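## Task

Scene 2: the same job with the cartridge carrying the broad green band: seated all the way forward in the front ring's cup, nozzle protruding through the ring, plunger rod retracted only while its thumb plate behind the handle is held pushed toward the front, and the loaded gun left resting on the table on nothing else. Then state that you are done.

## Robot and tools

Robot: two arms, left_arm and right_arm, each with a parallel two-finger gripper. Their bases sit on tilted plates on one shared metal frame behind them. A clearance warning about the arms being too close counts each plate and its half of the frame as part of that arm. Calibrated bases in the scene frame: left_arm (-0.022, +0.197, +0.244) m, quat_wxyz (+0.995, -0.083, +0.063, +0.006); right_arm (+0.023, -0.246, +0.244) m, quat_wxyz (+0.994, +0.081, +0.065, +0.021).

Frame: everything uses the scene frame. The origin is at table height, halfway between the nominal bases. +z is up, +x points out over the table, and left_arm is on the +y side; arm names do not match image sides. On each gripper, +z runs along the fingers and the fingers open and close along y. end_effector_position is the point between the pads, about 1 cm short of the fingertips. Reported poses can be a few cm off, more at long reach.

Row layout, shared by all motion tools: one flat list of 16 numbers covering both arms. left_arm first: x, y, z (metres, absolute target position), qw, qx, qy, qz (absolute orientation, w first), opening. Then the same eight for right_arm. Opening runs from -1 (closed) to +1 (fully open, 0.094 m); it is an absolute command on the grip_measured scale. Every row must carry all 16 numbers even when only one arm moves. To hold an arm still, resend the exact pose from the last result taken before it stopped, with its current opening; 0 counts as a real opening command. To keep an orientation fixed, repeat one quaternion in every row rather than copying the drifting reported one.

execute_actions(actions, cameras): actions is a list of actions. Each action is a table of at most 15 rows, one row per 1/30 s step; a short table repeats its last row. A target more than 0.6 m from the gripper's current position, along any gripper axis, is refused for both arms. If the first action fails this check or is malformed, the whole call is refused. An empty list only returns state and images. cameras selects images: omitted, null or ["all"] gives all, [] gives none; an unknown name voids the call.

move(target, speed, blend, opening_speed, blocking, cameras): drives each gripper in a straight line from its Hand target to the absolute pose in target. target is one 16-number row or a list of up to 15 rows sharing a 10 s cap; there is no 0.6 m check. speed is in m/s, 0.002 to 2.9, default 0.25; turning is capped at twice that in rad/s. Give one speed or one per target. blend (m) rounds corners at intermediate targets. opening_speed (per second on the -1..1 scale, at least 0.2) ramps the fingers; use a low value near the minimum on anything fragile. With blocking=false the result comes after about 0.5 s while motion continues, and a new move takes over from the current point. Paths ignore obstacles and the other arm. Grippers lag and overshoot more at speed, especially with the arm nearly straight. Do not route a path near an arm's own base; go around it, or the shoulder posture may flip. Faster moves and targets placed deeper past a contact give harder impacts and presses. Result adds a move: line giving the ending (done, off_target, moving, held, fault) and any limits (paced = pose clipped, held = steps withheld). Done means at rest within 10 mm and 2 degrees.

wait(seconds 0-10): lets time pass while holding commands; a running move continues. stop(): brakes a running move, which needs room to do so. zoom_image(camera, region [x0,y0,x1,y1] pixels, at most 504x504): a closer look at the latest image. Cameras: cam_head_left, cam_head_right, cam_high, cam_low, cam_left_wrist, cam_right_wrist, each 896x504. read_manual gives only licence texts. finished_scene(scene 1 or 2) ends the current scene irreversibly; call it once the gun is loaded and stable.

Controller behaviour: each step, the commanded orientation is clipped to within 40 degrees of the measured one. Position takes priority over orientation. One action may fall short, so check the Hand target and continue toward the goal. Friction can leave a cm of error with no contact.

Results: pose, Hand target, Tool commands, joint positions (the last value is finger opening in m), velocities ("within noise" means at rest), torques (offset and noisy; joints 1-3 wrap at ±28 N m), grip_measured and grip_effort_nm (motor effort, negative means closing; not a pad force). With nothing held, grip_measured reads slightly wide. Squeezing a hard part reads up to about 3 mm narrower than the part. About 0.05 below first-touch reading the gripper is at full force (50-64 N per pad). To release, command well above grip_measured.

Hazards: do not drop parts or release them while they are moving, and avoid slams and hard pushes. Nothing may fall off or be left off the table. Grippers pressing on each other, or one closing on the other's fingers, can fail the scene. Loose objects may get brief random shoves. Motor heat rises from holding loads, stretched arms, or pushing at unreachable poses, even while idle. MOTOR HOT appears at 75 °C; at 90 °C the arm folds and idles, and at 100 °C it goes limp. Time passes while thinking, so keep replies short.

Strategy hint: one arm holds the thumb plate pressed forward while the other pulls the plunger rod back. Insert the correct cartridge nozzle-first into the front ring's cup, release the plunger, and set the gun flat on the table.

Each tool is called after "Emit:" as name(argument=value, ...) on one line, values as JSON.

## Session

Emit:
execute_actions(actions=[])

Emit:
zoom_image(camera="cam_head_right", region=[290, 120, 690, 400])

Scene clock: 0.00 s.
left_arm: end_effector_position=(+0.1850, +0.2909, +0.1498) grip_measured=+1.000 grip_effort_nm=n/a end_effector_quat_wxyz=(+0.094, -0.620, +0.763, +0.160) | right_arm: end_effector_position=(+0.2158, +0.0251, +0.1026) grip_measured=+1.000 grip_effort_nm=n/a end_effector_quat_wxyz=(+0.256, -0.026, +0.944, +0.205)
Joint positions: left_arm=[0.058 1.708 0.5 -0.256 -0.529 -1.295 0.094] | right_arm=[1.018 2.435 0.49 0.973 0.378 0.813 0.094]
Joint velocities: within noise
Joint torques (N m): no reading
Heat: left arm: 30 °C; right arm: 39 °C.
Hand target: left_arm +0.1887, +0.2926, +0.1525; +0.102, -0.620, +0.761, +0.161 | right_arm +0.2175, +0.0275, +0.1059; +0.261, -0.027, +0.942, +0.208
Tool commands: left_gripper/opening=+1.0 right_gripper/opening=+1.0

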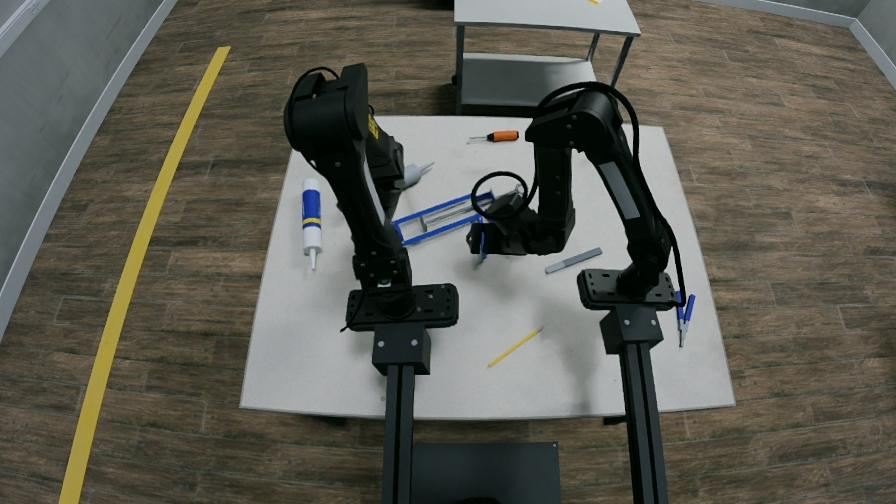

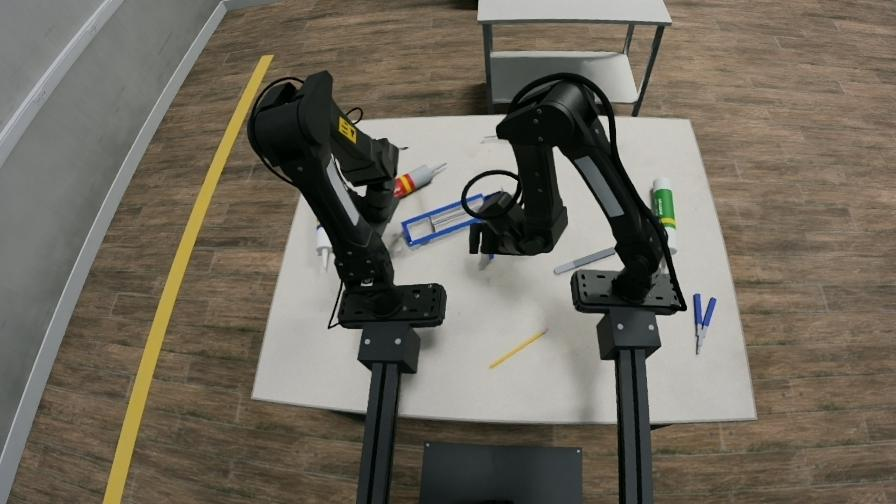

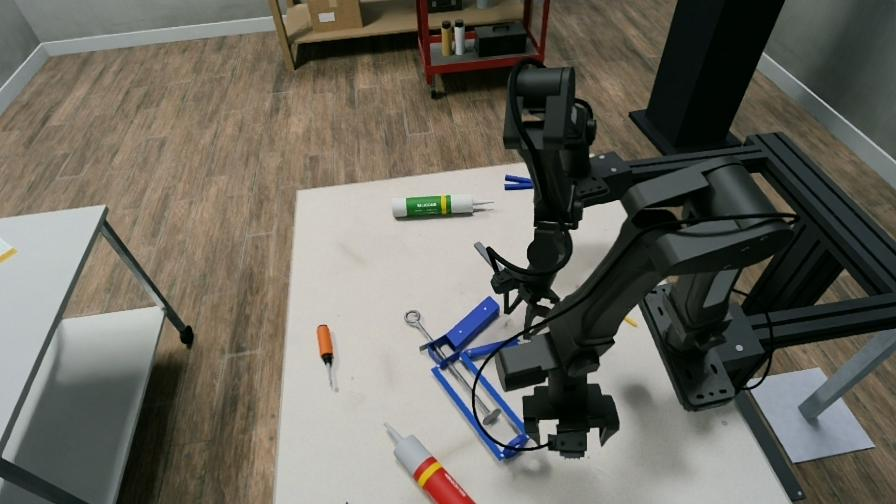

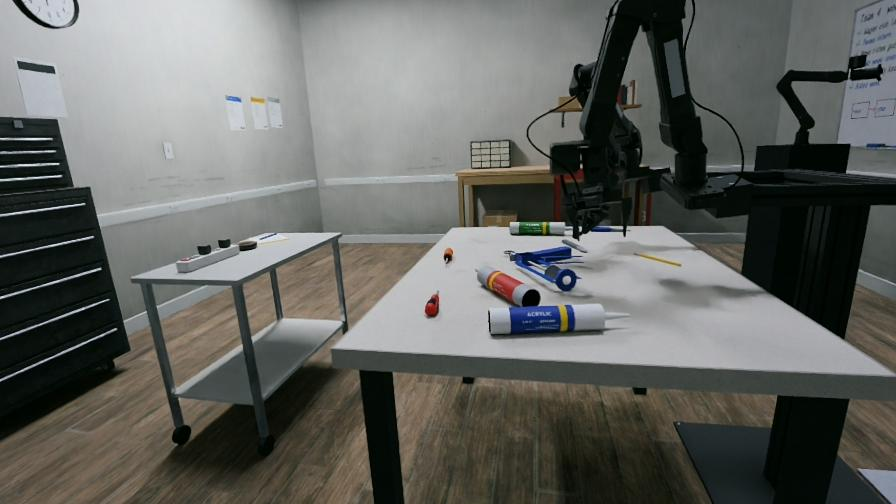

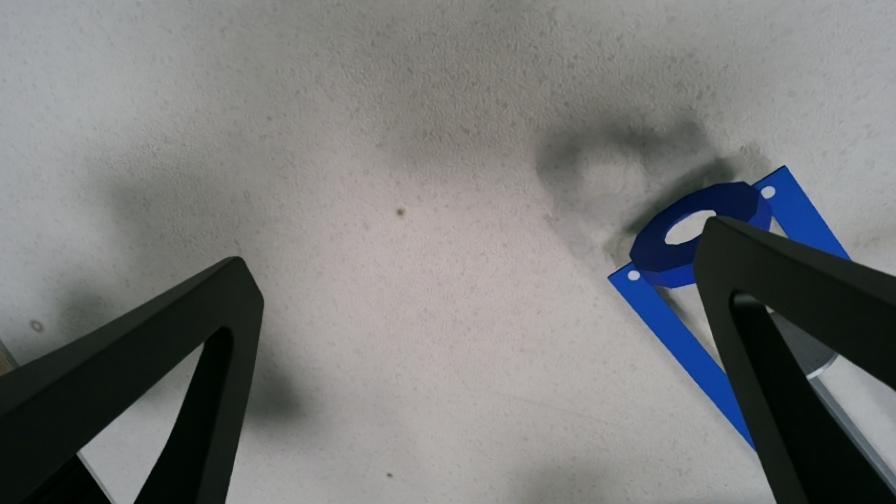

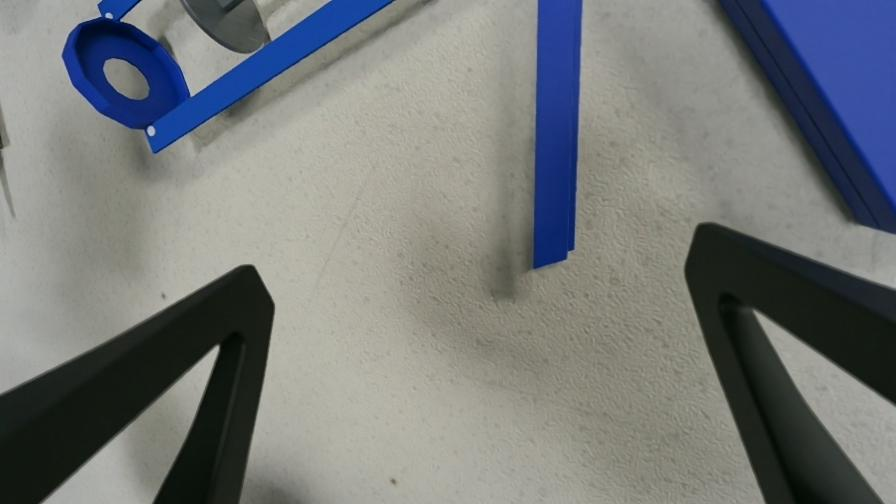

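Scaled by 1.260 from the camera's 896x504 image, which has a finer 1280x720 frame.

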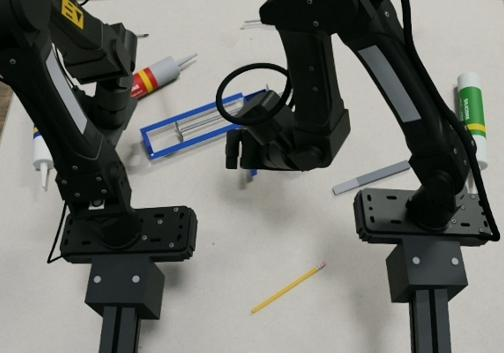

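Emit:
move(target=[[0.2, 0.28, 0.36, 0.303, -0.384, 0.849, 0.198, 1, 0.24, -0.05, 0.30, 0.14, -0.412, 0.9, 0.011, 1],[0.2, 0.28, 0.36, 0.303, -0.384, 0.849, 0.198, 1, 0.45, -0.32, 0.37, 0.14, -0.412, 0.9, 0.011, 1],[0.25, 0.07, 0.42, 0.303, -0.384, 0.849, 0.15, 1, 0.45, -0.32, 0.37, 0.14, -0.412, 0.9, 0.011, 1]], speed=[0.3, 0.35, 0.3])

Scene clock: 10.07 s.
left_arm: end_effector_position=(+0.2491, +0.0729, +0.4142) grip_measured=+1.000 grip_effort_nm=-0.002 end_effector_quat_wxyz=(+0.306, -0.377, +0.867, +0.111) | right_arm: end_effector_position=(+0.4456, -0.3236, +0.3652) grip_measured=+1.000 grip_effort_nm=0.022 end_effector_quat_wxyz=(+0.133, -0.408, +0.903, +0.003)
Joint positions: left_arm=[-1.035 1.726 1.42 -1.542 -0.834 -1.955 0.094] | right_arm=[-0.182 1.744 1.664 -1.116 -0.013 -1.012 0.094]
Joint velocities: within noise
Joint torques (N m): left_arm=[-2.29 -4.14 8.62 -0.27 -0.31 -0.13] | right_arm=[1.43 -8.13 9.48 0.53 -0.25 -0.05]
Heat: left arm: 30 °C; right arm: 41 °C.
Hand target: left_arm +0.2502, +0.0702, +0.4195; +0.310, -0.376, +0.866, +0.111 | right_arm +0.4499, -0.3200, +0.3701; +0.140, -0.412, +0.900, +0.011
Off the commanded pose: left_arm 0.007 m, 5 deg | right_arm 0.007 m, 1 deg.
joint sent to its limit (left arm) — joint 4 (wrist pitch), lower limit. The joint targets are off in orientation, not in position.
move: off_target (left_arm)

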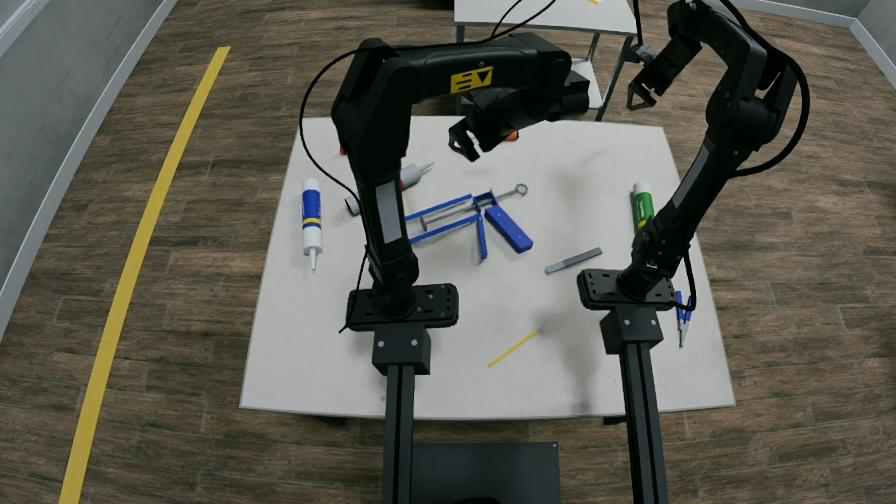

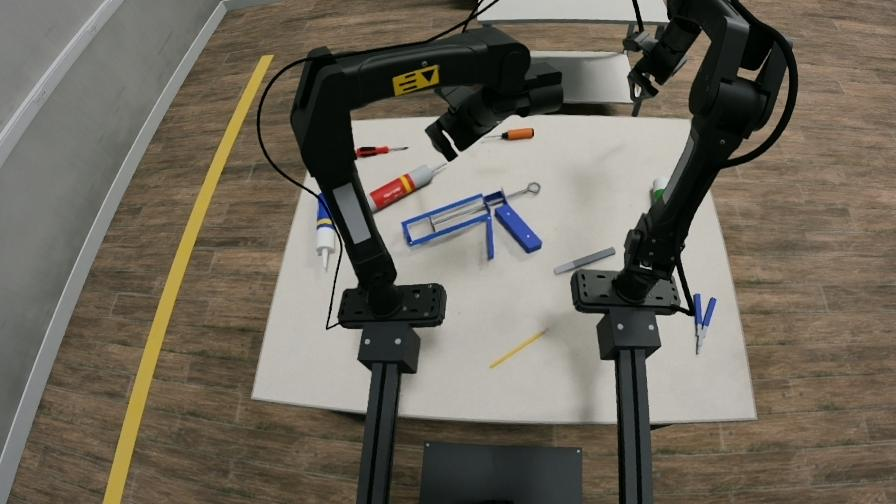

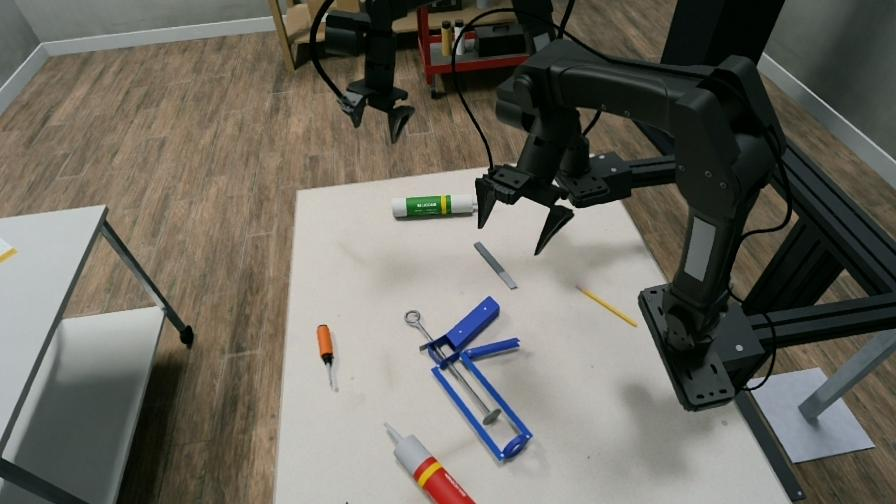

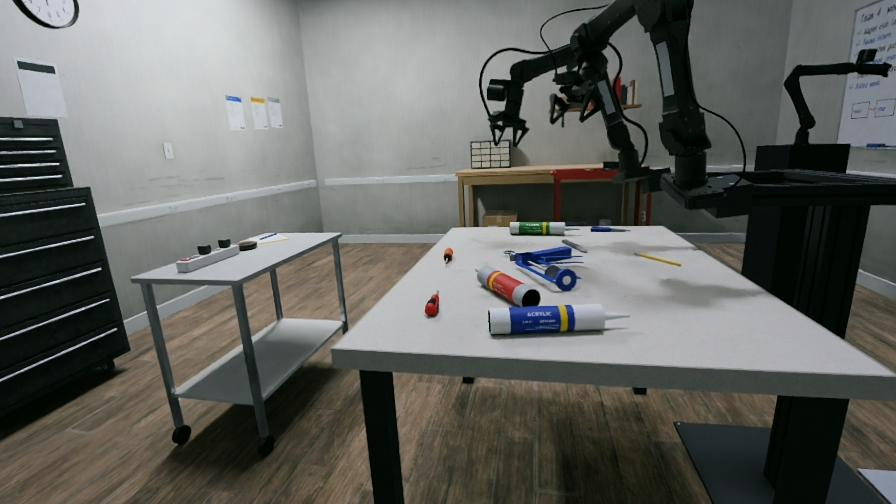

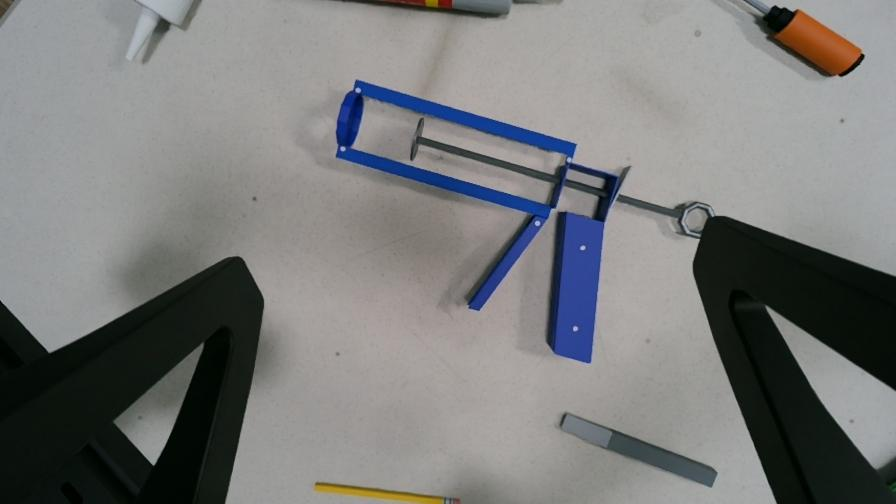

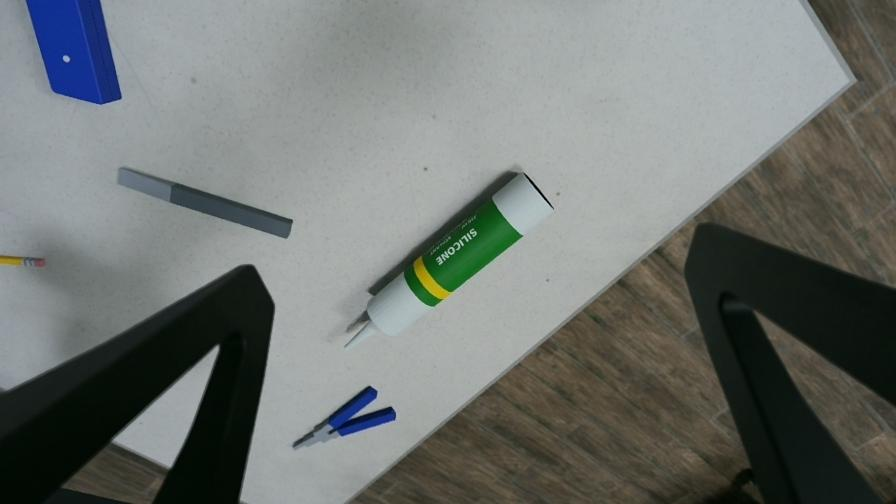

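Emit:
move(target=[[0.385, -0.008, 0.22, 0, 0.2122, -0.9772, 0, -0.2, 0.45, -0.32, 0.37, 0.14, -0.412, 0.9, 0.011, 1],[0.385, -0.008, 0.11, 0, 0.2122, -0.9772, 0, -0.2, 0.45, -0.32, 0.37, 0.14, -0.412, 0.9, 0.011, 1]], speed=[0.3, 0.15], cameras=["cam_left_wrist","cam_head_right"])

Scene clock: 37.93 s.
left_arm: end_effector_position=(+0.3849, -0.0070, +0.1189) grip_measured=-0.197 grip_effort_nm=-0.144 end_effector_quat_wxyz=(+0.001, -0.216, +0.976, +0.002) | right_arm: end_effector_position=(+0.4454, -0.3235, +0.3652) grip_measured=+1.000 grip_effort_nm=0.022 end_effector_quat_wxyz=(+0.132, -0.408, +0.903, +0.003)
Joint positions: left_arm=[-0.507 2.527 1.74 -0.752 -0.21 -0.928 0.038] | right_arm=[-0.182 1.744 1.664 -1.117 -0.014 -1.013 0.094]
Joint velocities: within noise
Joint torques (N m): left_arm=[-2.48 -9.22 5.53 0.44 0.03 0.15] | right_arm=[1.4 -8.13 9.5 0.5 -0.25 -0.04]
Heat: left arm: 31 °C; right arm: 43 °C.
Hand target: left_arm +0.3848, -0.0079, +0.1102; +0.000, -0.212, +0.977, +0.000 | right_arm +0.4499, -0.3200, +0.3701; +0.140, -0.412, +0.900, +0.011
Off the commanded pose: left_arm 0.009 m, 0 deg | right_arm 0.008 m, 1 deg.
move: done
Images, in order (width x height): cam_head_right 896x504, cam_left_wrist 896x504.

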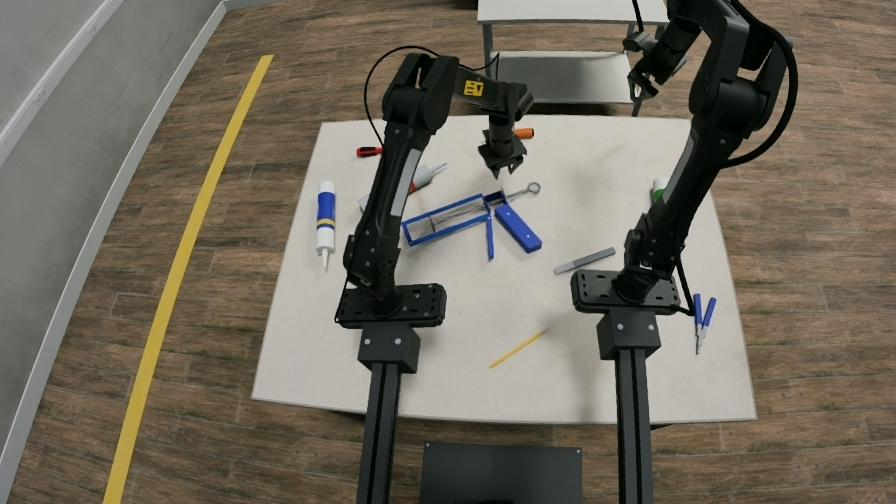

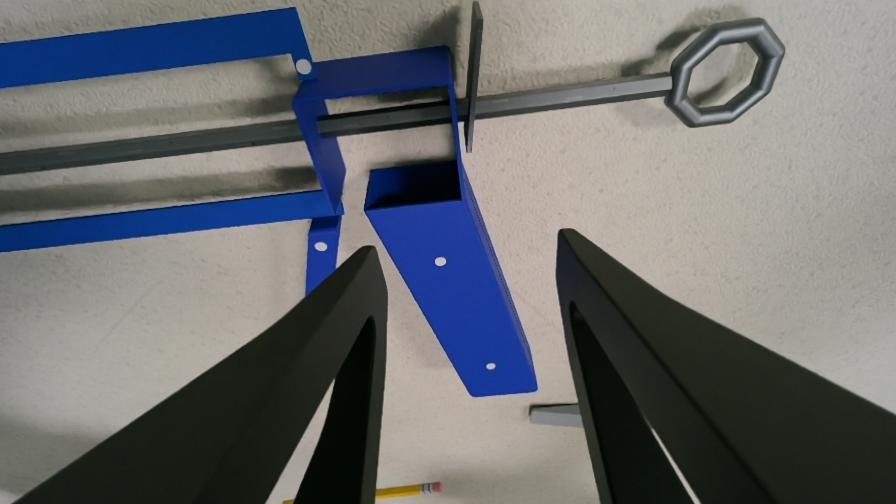

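Emit:
move(target=[[0.3865, -0.0115, 0.05, 0, 0.2122, -0.9772, 0, -0.2, 0.45, -0.32, 0.37, 0.14, -0.412, 0.9, 0.011, 1]], speed=[0.1], cameras=["cam_left_wrist"])

Scene clock: 44.73 s.
left_arm: end_effector_position=(+0.3793, -0.0081, +0.0563) grip_measured=-0.197 grip_effort_nm=-0.149 end_effector_quat_wxyz=(-0.006, -0.213, +0.977, +0.008) | right_arm: end_effector_position=(+0.4453, -0.3235, +0.3652) grip_measured=+1.000 grip_effort_nm=0.022 end_effector_quat_wxyz=(+0.132, -0.408, +0.903, +0.004)
Joint positions: left_arm=[-0.486 2.682 1.764 -0.636 -0.209 -0.906 0.038] | right_arm=[-0.182 1.744 1.664 -1.117 -0.014 -1.013 0.094]
Joint velocities: within noise
Joint torques (N m): left_arm=[-2.61 -9.11 7.3 0.4 0.01 0.17] | right_arm=[1.44 -8.17 9.52 0.53 -0.27 -0.06]
Heat: left arm: 33 °C; right arm: 44 °C.
Hand target: left_arm +0.3864, -0.0113, +0.0504; +0.000, -0.212, +0.977, +0.000 | right_arm +0.4499, -0.3201, +0.3701; +0.140, -0.412, +0.900, +0.011
Off the commanded pose: left_arm 0.010 m, 1 deg | right_arm 0.008 m, 1 deg.
move: done
Images, in order (width x height): cam_left_wrist 896x504.

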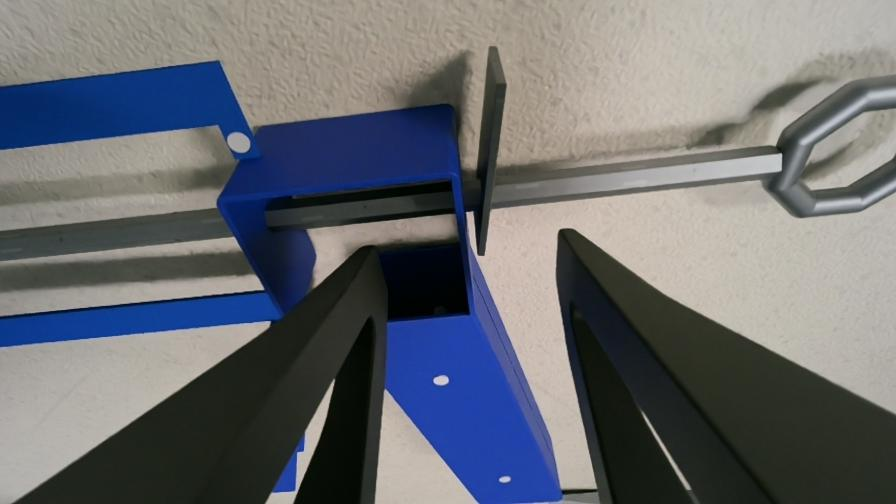

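Emit:
move(target=[[0.393, -0.0135, 0.040, 0, 0.2122, -0.9772, 0, -0.2, 0.45, -0.32, 0.37, 0.14, -0.412, 0.9, 0.011, 1]], speed=[0.06], cameras=["cam_left_wrist"])

Scene clock: 48.40 s.
left_arm: end_effector_position=(+0.3890, -0.0116, +0.0477) grip_measured=-0.197 grip_effort_nm=-0.139 end_effector_quat_wxyz=(-0.001, -0.215, +0.977, +0.003) | right_arm: end_effector_position=(+0.4452, -0.3235, +0.3651) grip_measured=+1.000 grip_effort_nm=0.017 end_effector_quat_wxyz=(+0.132, -0.408, +0.903, +0.004)
Joint positions: left_arm=[-0.48 2.726 1.822 -0.636 -0.209 -0.899 0.038] | right_arm=[-0.182 1.744 1.664 -1.117 -0.014 -1.013 0.094]
Joint velocities: within noise
Joint torques (N m): left_arm=[-2.63 -9.18 7.38 0.3 0.02 0.2] | right_arm=[1.42 -8.13 9.5 0.51 -0.28 -0.04]
Heat: left arm: 34 °C; right arm: 44 °C.
Hand target: left_arm +0.3927, -0.0134, +0.0402; +0.000, -0.212, +0.977, +0.000 | right_arm +0.4499, -0.3201, +0.3701; +0.140, -0.412, +0.900, +0.011
Off the commanded pose: left_arm 0.009 m, 0 deg | right_arm 0.008 m, 1 deg.
move: done
Images, in order (width x height): cam_left_wrist 896x504.

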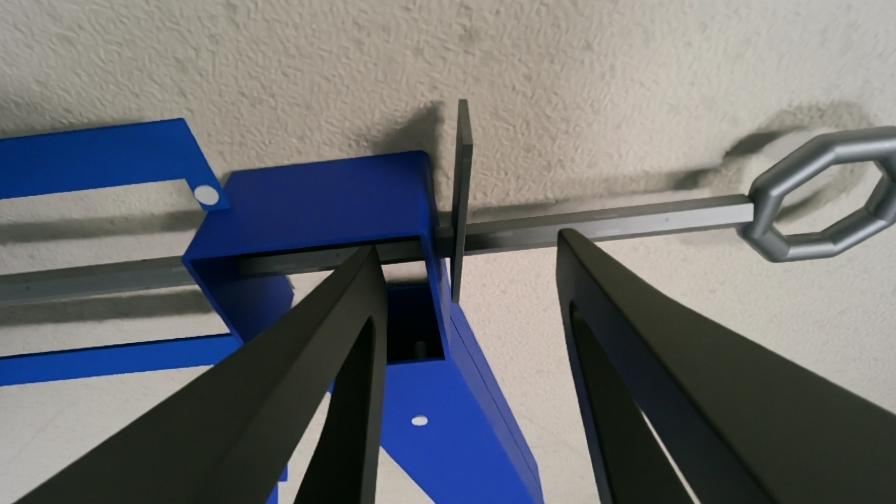

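Emit:
move(target=[[0.394, -0.0140, 0.029, 0, 0.2122, -0.9772, 0, -0.2, 0.45, -0.32, 0.37, 0.14, -0.412, 0.9, 0.011, 1]], speed=[0.05], cameras=["cam_left_wrist"])

Scene clock: 51.43 s.
left_arm: end_effector_position=(+0.3899, -0.0128, +0.0454) grip_measured=-0.197 grip_effort_nm=-0.139 end_effector_quat_wxyz=(-0.003, -0.213, +0.977, +0.004) | right_arm: end_effector_position=(+0.4452, -0.3234, +0.3651) grip_measured=+1.000 grip_effort_nm=0.027 end_effector_quat_wxyz=(+0.132, -0.408, +0.903, +0.004)
Joint positions: left_arm=[-0.48 2.741 1.844 -0.647 -0.208 -0.897 0.038] | right_arm=[-0.182 1.744 1.664 -1.117 -0.014 -1.013 0.094]
Joint velocities: within noise
Joint torques (N m): left_arm=[-2.25 -8.05 7.23 0.54 0.02 0.2] | right_arm=[1.46 -8.18 9.5 0.51 -0.26 -0.06]
Heat: left arm: 34 °C; right arm: 44 °C.
Hand target: left_arm +0.3933, -0.0136, +0.0297; +0.000, -0.212, +0.977, +0.000 | right_arm +0.4499, -0.3200, +0.3701; +0.141, -0.412, +0.900, +0.011
Off the commanded pose: left_arm 0.017 m, 1 deg | right_arm 0.008 m, 1 deg.
move: off_target (left_arm)
Images, in order (width x height): cam_left_wrist 896x504.

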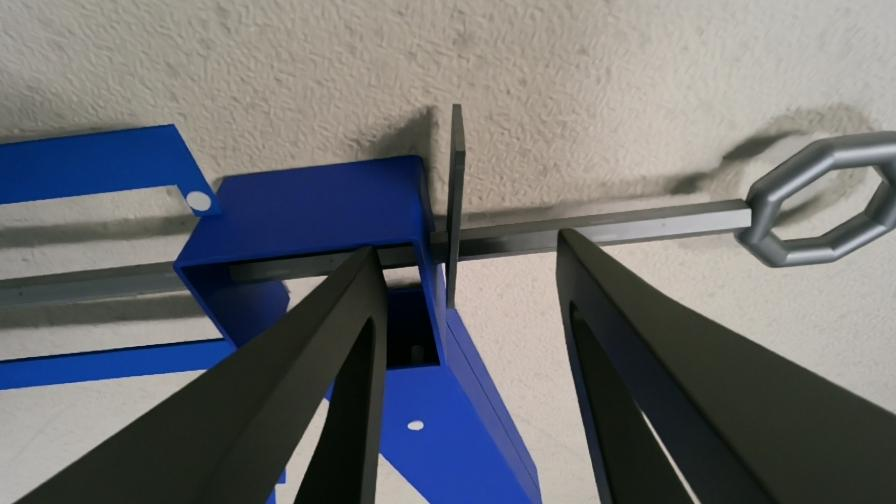

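Emit:
move(target=[[0.3885, -0.0165, 0.046, 0, 0.2122, -0.9772, 0, -0.2, 0.45, -0.32, 0.37, 0.14, -0.412, 0.9, 0.011, 1],[0.3885, -0.0165, 0.033, 0, 0.2122, -0.9772, 0, -0.2, 0.45, -0.32, 0.37, 0.14, -0.412, 0.9, 0.011, 1]], speed=[0.06, 0.04], cameras=["cam_left_wrist"])

Scene clock: 61.93 s.
left_arm: end_effector_position=(+0.3897, -0.0127, +0.0454) grip_measured=-0.197 grip_effort_nm=-0.139 end_effector_quat_wxyz=(-0.004, -0.213, +0.977, +0.005) | right_arm: end_effector_position=(+0.4451, -0.3234, +0.3651) grip_measured=+1.000 grip_effort_nm=0.022 end_effector_quat_wxyz=(+0.132, -0.408, +0.903, +0.004)
Joint positions: left_arm=[-0.48 2.741 1.844 -0.648 -0.208 -0.897 0.038] | right_arm=[-0.182 1.744 1.664 -1.118 -0.014 -1.013 0.094]
Joint velocities: within noise
Joint torques (N m): left_arm=[-3.29 -9.36 4.77 0.57 0.05 0.06] | right_arm=[1.47 -8.18 9.48 0.52 -0.25 -0.05]
Heat: left arm: 34 °C; right arm: 44 °C.
Hand target: left_arm +0.3881, -0.0163, +0.0335; +0.000, -0.212, +0.977, +0.000 | right_arm +0.4499, -0.3200, +0.3701; +0.140, -0.412, +0.900, +0.011
Off the commanded pose: left_arm 0.013 m, 1 deg | right_arm 0.008 m, 1 deg.
move: off_target (left_arm)
Images, in order (width x height): cam_left_wrist 896x504.

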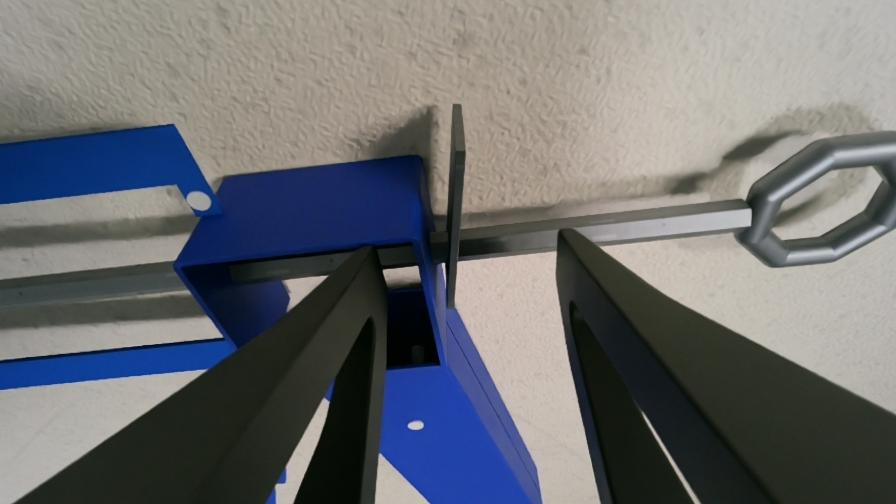

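Emit:
move(target=[[0.392, -0.0165, 0.062, 0, 0.2122, -0.9772, 0, -0.2, 0.45, -0.32, 0.37, 0.14, -0.412, 0.9, 0.011, 1],[0.386, -0.0190, 0.060, 0, 0.2122, -0.9772, 0, -0.2, 0.45, -0.32, 0.37, 0.14, -0.412, 0.9, 0.011, 1],[0.388, -0.0190, 0.043, 0, 0.2122, -0.9772, 0, -0.2, 0.45, -0.32, 0.37, 0.14, -0.412, 0.9, 0.011, 1]], speed=[0.06, 0.06,0.04], cameras=["cam_left_wrist"])

Scene clock: 66.03 s.
left_arm: end_effector_position=(+0.3802, -0.0092, +0.0411) grip_measured=-0.197 grip_effort_nm=-0.134 end_effector_quat_wxyz=(-0.013, -0.213, +0.977, +0.012) | right_arm: end_effector_position=(+0.4451, -0.3234, +0.3651) grip_measured=+1.000 grip_effort_nm=0.022 end_effector_quat_wxyz=(+0.132, -0.408, +0.903, +0.004)
Joint positions: left_arm=[-0.48 2.74 1.818 -0.647 -0.207 -0.901 0.038] | right_arm=[-0.182 1.744 1.664 -1.118 -0.014 -1.013 0.094]
Joint velocities: within noise
Joint torques (N m): left_arm=[-3.89 -10.97 6.48 0.35 0.02 -0.04] | right_arm=[1.43 -8.16 9.52 0.52 -0.27 -0.05]
Heat: left arm: 34 °C; right arm: 44 °C.
Hand target: left_arm +0.3877, -0.0190, +0.0434; +0.000, -0.212, +0.977, +0.000 | right_arm +0.4499, -0.3200, +0.3701; +0.141, -0.412, +0.900, +0.011
Off the commanded pose: left_arm 0.013 m, 2 deg | right_arm 0.008 m, 1 deg.
move: off_target (left_arm)
Images, in order (width x height): cam_left_wrist 896x504.

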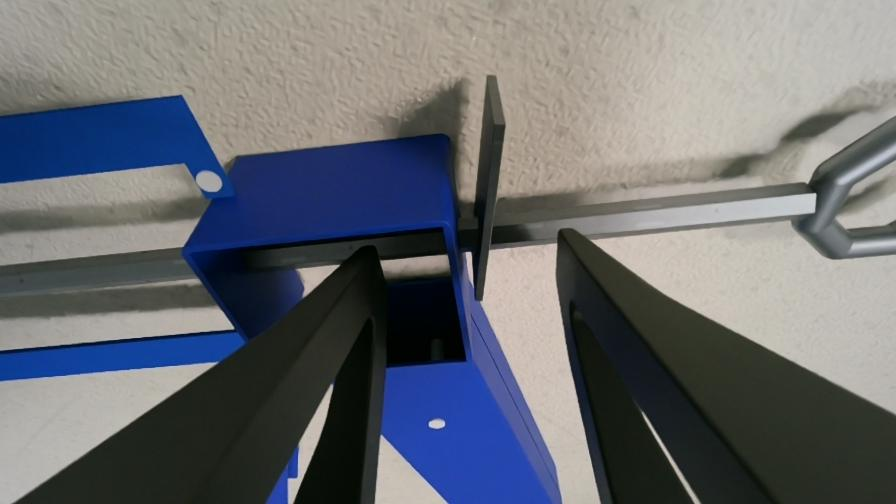

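Emit:
move(target=[[0.388, -0.0190, 0.036, 0, 0.2122, -0.9772, 0, -0.2, 0.45, -0.32, 0.37, 0.14, -0.412, 0.9, 0.011, 1],[0.388, -0.0190, 0.036, 0, 0.2122, -0.9772, 0, -1, 0.45, -0.32, 0.37, 0.14, -0.412, 0.9, 0.011, 1]], speed=[0.06, 0.04], opening_speed=0.3, cameras=["cam_left_wrist"])

Scene clock: 76.97 s.
left_arm: end_effector_position=(+0.3829, -0.0099, +0.0410) grip_measured=-0.982 grip_effort_nm=-0.940 end_effector_quat_wxyz=(-0.007, -0.214, +0.977, +0.010) | right_arm: end_effector_position=(+0.4450, -0.3234, +0.3651) grip_measured=+1.000 grip_effort_nm=0.027 end_effector_quat_wxyz=(+0.132, -0.408, +0.903, +0.004)
Joint positions: left_arm=[-0.48 2.74 1.818 -0.636 -0.211 -0.901 0.001] | right_arm=[-0.182 1.744 1.664 -1.118 -0.014 -1.013 0.094]
Joint velocities: within noise
Joint torques (N m): left_arm=[-3.69 -9.54 7.16 0.37 0.04 0.03] | right_arm=[1.4 -8.12 9.48 0.52 -0.26 -0.07]
Heat: left arm: 36 °C; right arm: 44 °C.
Hand target: left_arm +0.3876, -0.0189, +0.0364; +0.000, -0.212, +0.977, +0.000 | right_arm +0.4499, -0.3200, +0.3701; +0.140, -0.412, +0.900, +0.011
Off the commanded pose: left_arm 0.012 m, 1 deg | right_arm 0.008 m, 1 deg.
move: off_target (left_arm); target 2's new opening was sent with left_arm's hand 0.011 m and 1 deg from that target
Images, in order (width x height): cam_left_wrist 896x504.

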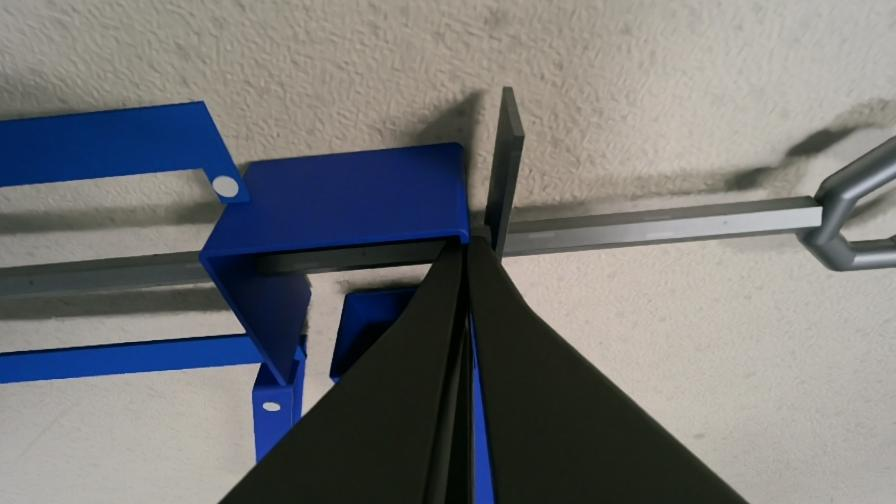

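Emit:
move(target=[[0.388, -0.0160, 0.040, 0, 0.2122, -0.9772, 0, -0.5, 0.45, -0.32, 0.37, 0.14, -0.412, 0.9, 0.011, 1],[0.391, -0.0160, 0.090, 0, 0.2122, -0.9772, 0, -0.6, 0.45, -0.32, 0.37, 0.14, -0.412, 0.9, 0.011, 1],[0.419, -0.036, 0.090, 0, 0.2122, -0.9772, 0, -1, 0.45, -0.32, 0.37, 0.14, -0.412, 0.9, 0.011, 1],[0.419, -0.036, 0.060, 0, 0.2122, -0.9772, 0, -1, 0.45, -0.32, 0.37, 0.14, -0.412, 0.9, 0.011, 1]], speed=[0.06, 0.1,0.1,0.06], opening_speed=1.0, cameras=["cam_left_wrist"])

Scene clock: 109.87 s.
left_arm: end_effector_position=(+0.4145, -0.0266, +0.0656) grip_measured=-0.989 grip_effort_nm=-0.584 end_effector_quat_wxyz=(-0.008, -0.215, +0.977, +0.008) | right_arm: end_effector_position=(+0.4449, -0.3234, +0.3651) grip_measured=+1.000 grip_effort_nm=0.027 end_effector_quat_wxyz=(+0.132, -0.408, +0.903, +0.004)
Joint positions: left_arm=[-0.491 2.81 2.091 -0.839 -0.208 -0.914 0.001] | right_arm=[-0.182 1.744 1.664 -1.119 -0.014 -1.013 0.094]
Joint velocities: within noise
Joint torques (N m): left_arm=[-3.9 -9.84 8.25 0.38 -0.01 0.02] | right_arm=[1.42 -8.21 9.46 0.52 -0.25 -0.06]
Heat: left arm: 39 °C; right arm: 44 °C.
Hand target: left_arm +0.4186, -0.0358, +0.0602; +0.000, -0.212, +0.977, +0.000 | right_arm +0.4499, -0.3200, +0.3701; +0.140, -0.412, +0.900, +0.011
Off the commanded pose: left_arm 0.012 m, 1 deg | right_arm 0.008 m, 1 deg.
move: off_target (left_arm); target 2's new opening was sent with left_arm's hand 0.029 m and 2 deg from that target; target 3's new opening was sent with left_arm's hand 0.013 m and 1 deg from that target
Images, in order (width x height): cam_left_wrist 896x504.

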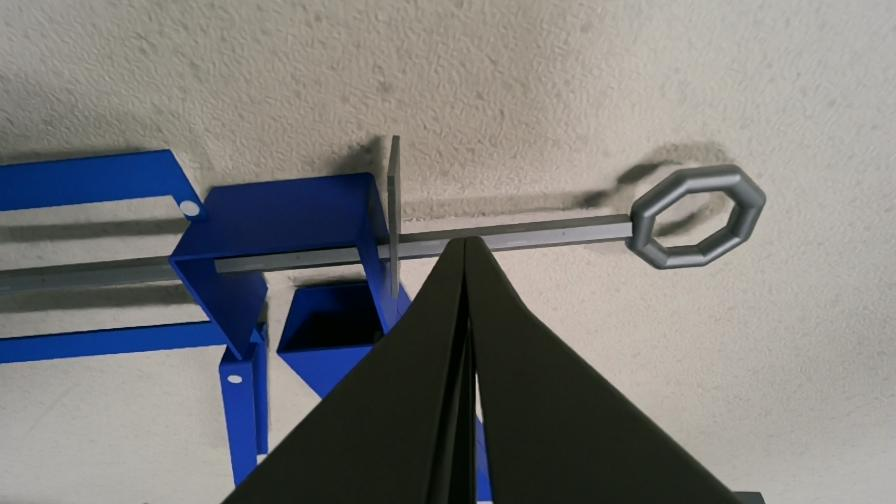

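Emit:
move(target=[[0.4225, -0.0435, 0.028, 0, 0.2122, -0.9772, 0, -1, 0.45, -0.22, 0.25, -0.1397,-0.5220,0.8134,0.2177, 0.1]], speed=[0.1], cameras=["cam_left_wrist","cam_right_wrist"])

Scene clock: 116.70 s.
left_arm: end_effector_position=(+0.4199, -0.0364, +0.0356) grip_measured=-0.989 grip_effort_nm=-0.584 end_effector_quat_wxyz=(-0.005, -0.215, +0.976, +0.006) | right_arm: end_effector_position=(+0.4483, -0.2310, +0.2466) grip_measured=+0.103 grip_effort_nm=-0.129 end_effector_quat_wxyz=(-0.082, -0.513, +0.837, +0.172)
Joint positions: left_arm=[-0.491 2.93 2.211 -0.832 -0.208 -0.914 0.001] | right_arm=[-0.021 2.405 2.186 -1.537 -0.055 -1.073 0.052]
Joint velocities: within noise
Joint torques (N m): left_arm=[-3.75 -9.92 8.46 0.37 0.01 0.08] | right_arm=[3.74 -11.6 8.34 -0.64 -0.29 -0.07]
Heat: left arm: 38 °C; right arm: 45 °C.
Hand target: left_arm +0.4221, -0.0432, +0.0282; +0.000, -0.212, +0.977, +0.000 | right_arm +0.4494, -0.2200, +0.2497; -0.078, -0.522, +0.829, +0.182
Off the commanded pose: left_arm 0.011 m, 1 deg | right_arm 0.012 m, 9 deg.
joint sent to its limit (right arm) — joint 4 (wrist pitch), lower limit. The joint targets are off in orientation, not in position.
move: off_target (left_arm, right_arm)
Images, in order (width x height): cam_left_wrist 896x504, cam_right_wrist 896x504.

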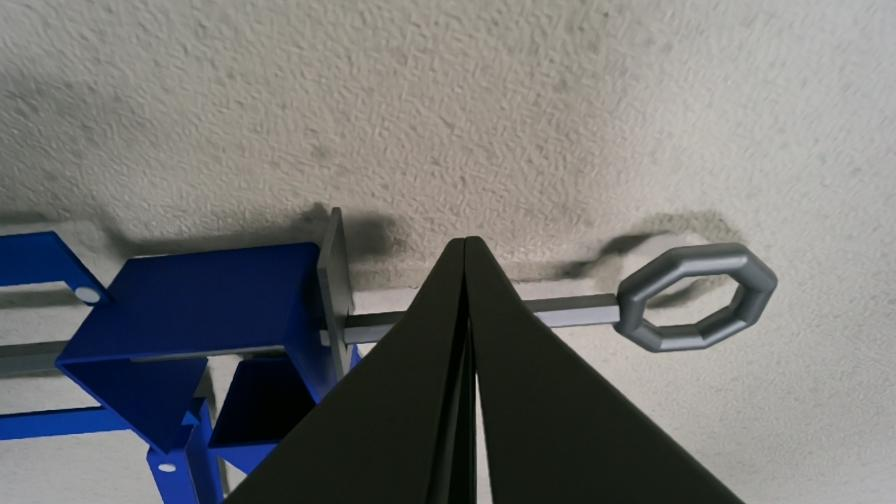

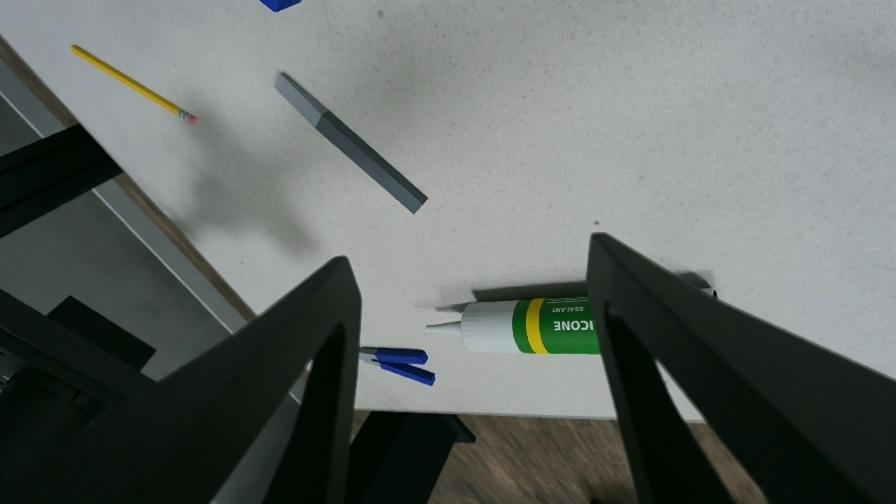

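Emit:
move(target=[[0.4225, -0.0435, 0.028, 0, 0.2122, -0.9772, 0, -1, 0.46, -0.20, 0.20, -0.2177,0.5226,0.8124,0.14, 0.1],[0.4225, -0.0435, 0.028, 0, 0.2122, -0.9772, 0, -1, 0.459, -0.165, 0.14, -0.2177,0.5226,0.8124,0.14, 0.1]], speed=[0.25,0.15], cameras=["cam_left_wrist","cam_right_wrist","cam_head_right"])

Scene clock: 127.97 s.
left_arm: end_effector_position=(+0.4200, -0.0365, +0.0357) grip_measured=-0.989 grip_effort_nm=-0.593 end_effector_quat_wxyz=(-0.005, -0.216, +0.976, +0.006) | right_arm: end_effector_position=(+0.4586, -0.1733, +0.1431) grip_measured=+0.103 grip_effort_nm=-0.129 end_effector_quat_wxyz=(-0.215, +0.524, +0.813, +0.135)
Joint positions: left_arm=[-0.491 2.93 2.212 -0.832 -0.208 -0.914 0.001] | right_arm=[-0.029 2.5 1.9 -1.056 -0.304 1.13 0.052]
Joint velocities: within noise
Joint torques (N m): left_arm=[-3.77 -9.89 8.42 0.37 0.05 0.08] | right_arm=[3.23 -11.86 5.16 -0.1 -0.32 0.09]
Heat: left arm: 40 °C; right arm: 48 °C.
Hand target: left_arm +0.4221, -0.0432, +0.0282; +0.000, -0.212, +0.977, +0.000 | right_arm +0.4587, -0.1651, +0.1400; -0.218, +0.523, +0.812, +0.140
Off the commanded pose: left_arm 0.011 m, 1 deg | right_arm 0.009 m, 1 deg.
move: off_target (left_arm)
Images, in order (width x height): cam_head_right 896x504, cam_left_wrist 896x504, cam_right_wrist 896x504.

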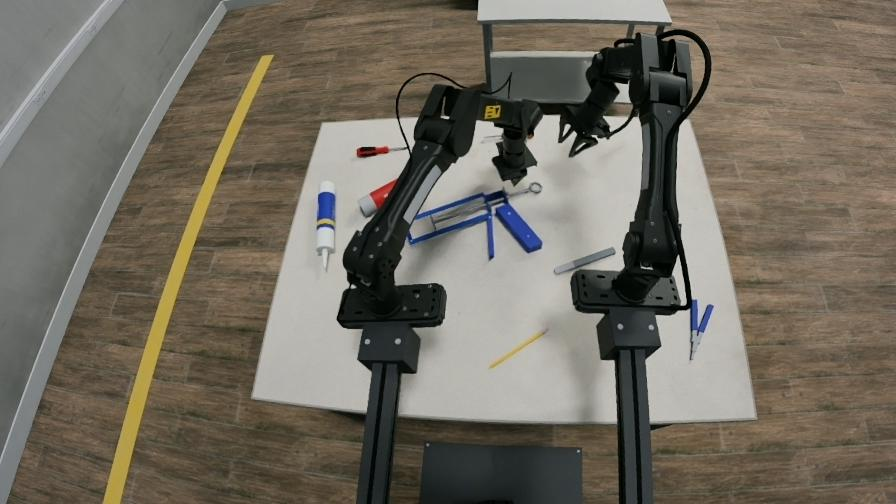

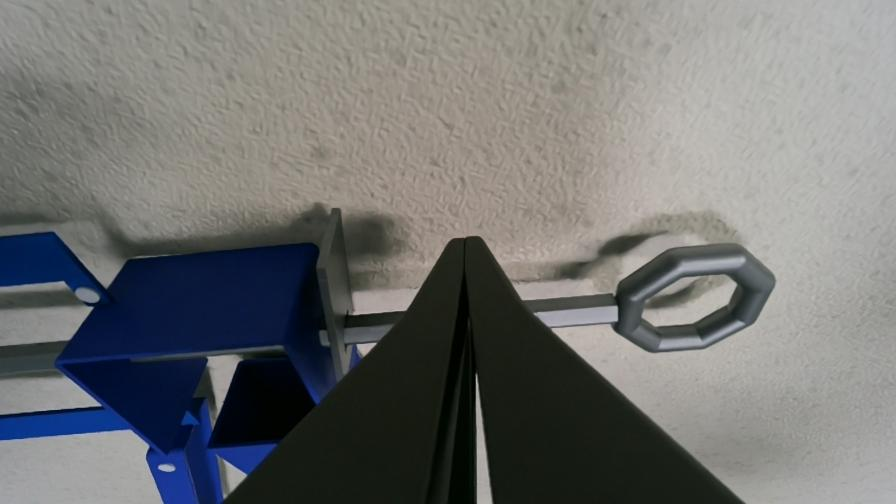

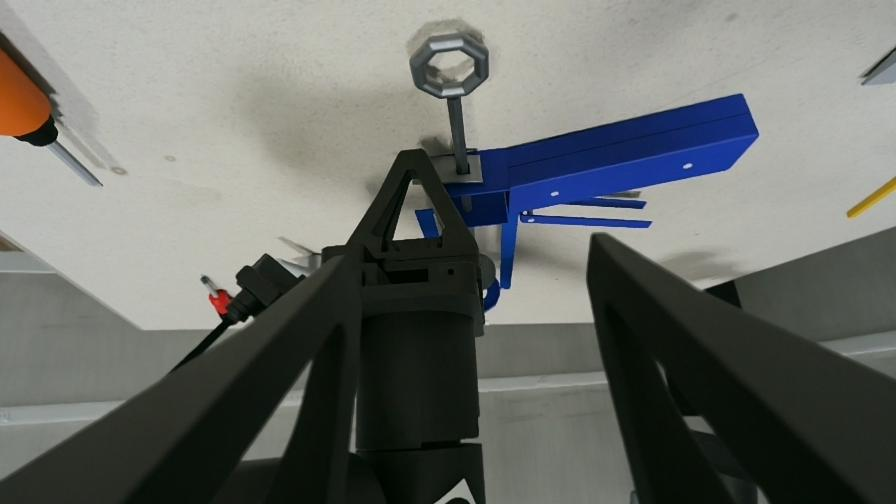

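Emit:
move(target=[[0.4225, -0.0435, 0.028, 0, 0.2122, -0.9772, 0, -1, 0.437, -0.118, 0.046, -0.2177,0.5226,0.8124,0.14, 0.1]], speed=[0.15], cameras=["cam_left_wrist","cam_right_wrist"])

Scene clock: 136.40 s.
left_arm: end_effector_position=(+0.4200, -0.0365, +0.0357) grip_measured=-0.989 grip_effort_nm=-0.589 end_effector_quat_wxyz=(-0.005, -0.216, +0.976, +0.006) | right_arm: end_effector_position=(+0.4379, -0.1280, +0.0482) grip_measured=+0.103 grip_effort_nm=-0.125 end_effector_quat_wxyz=(-0.215, +0.525, +0.812, +0.134)
Joint positions: left_arm=[-0.491 2.93 2.212 -0.832 -0.208 -0.914 0.001] | right_arm=[0.036 2.686 1.81 -0.76 -0.309 1.203 0.052]
Joint velocities: within noise
Joint torques (N m): left_arm=[-3.85 -9.83 8.38 0.36 0.03 0.05] | right_arm=[3.86 -11.79 4.52 0.01 -0.33 0.1]
Heat: left arm: 41 °C; right arm: 49 °C.
Hand target: left_arm +0.4221, -0.0432, +0.0282; +0.000, -0.212, +0.977, +0.000 | right_arm +0.4369, -0.1182, +0.0462; -0.218, +0.522, +0.812, +0.140
Off the commanded pose: left_arm 0.011 m, 1 deg | right_arm 0.010 m, 1 deg.
move: off_target (left_arm)
Images, in order (width x height): cam_left_wrist 896x504, cam_right_wrist 896x504.

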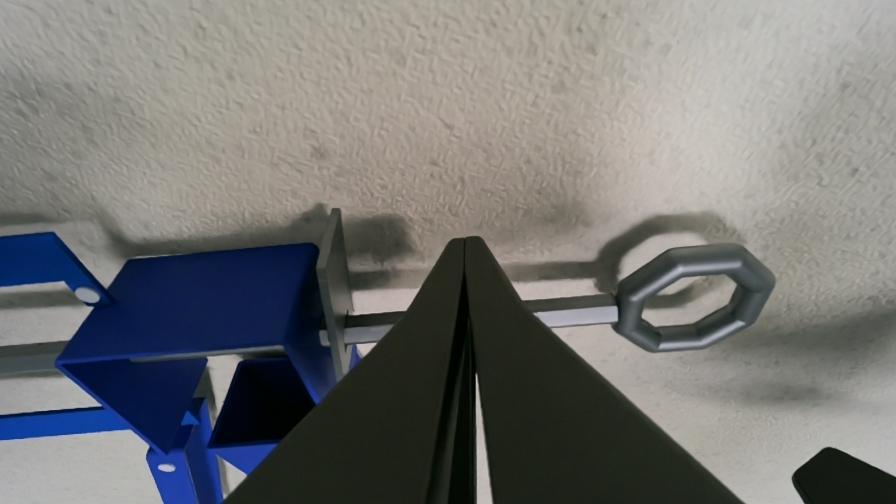

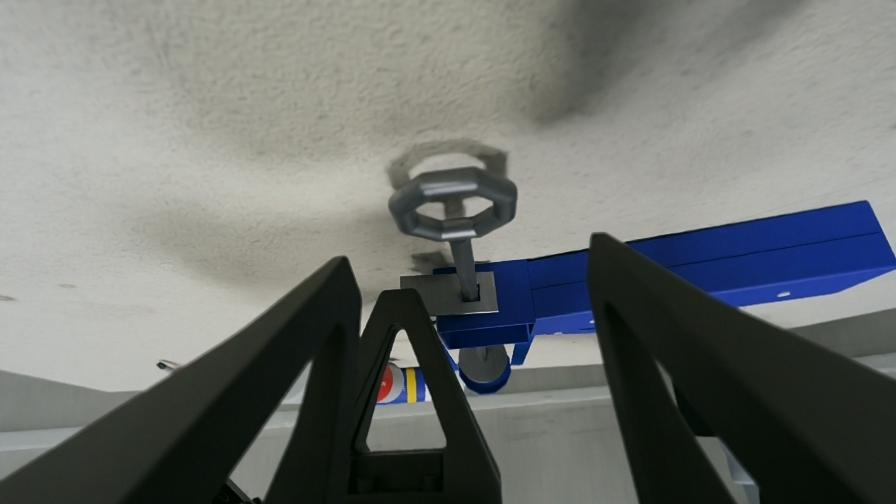

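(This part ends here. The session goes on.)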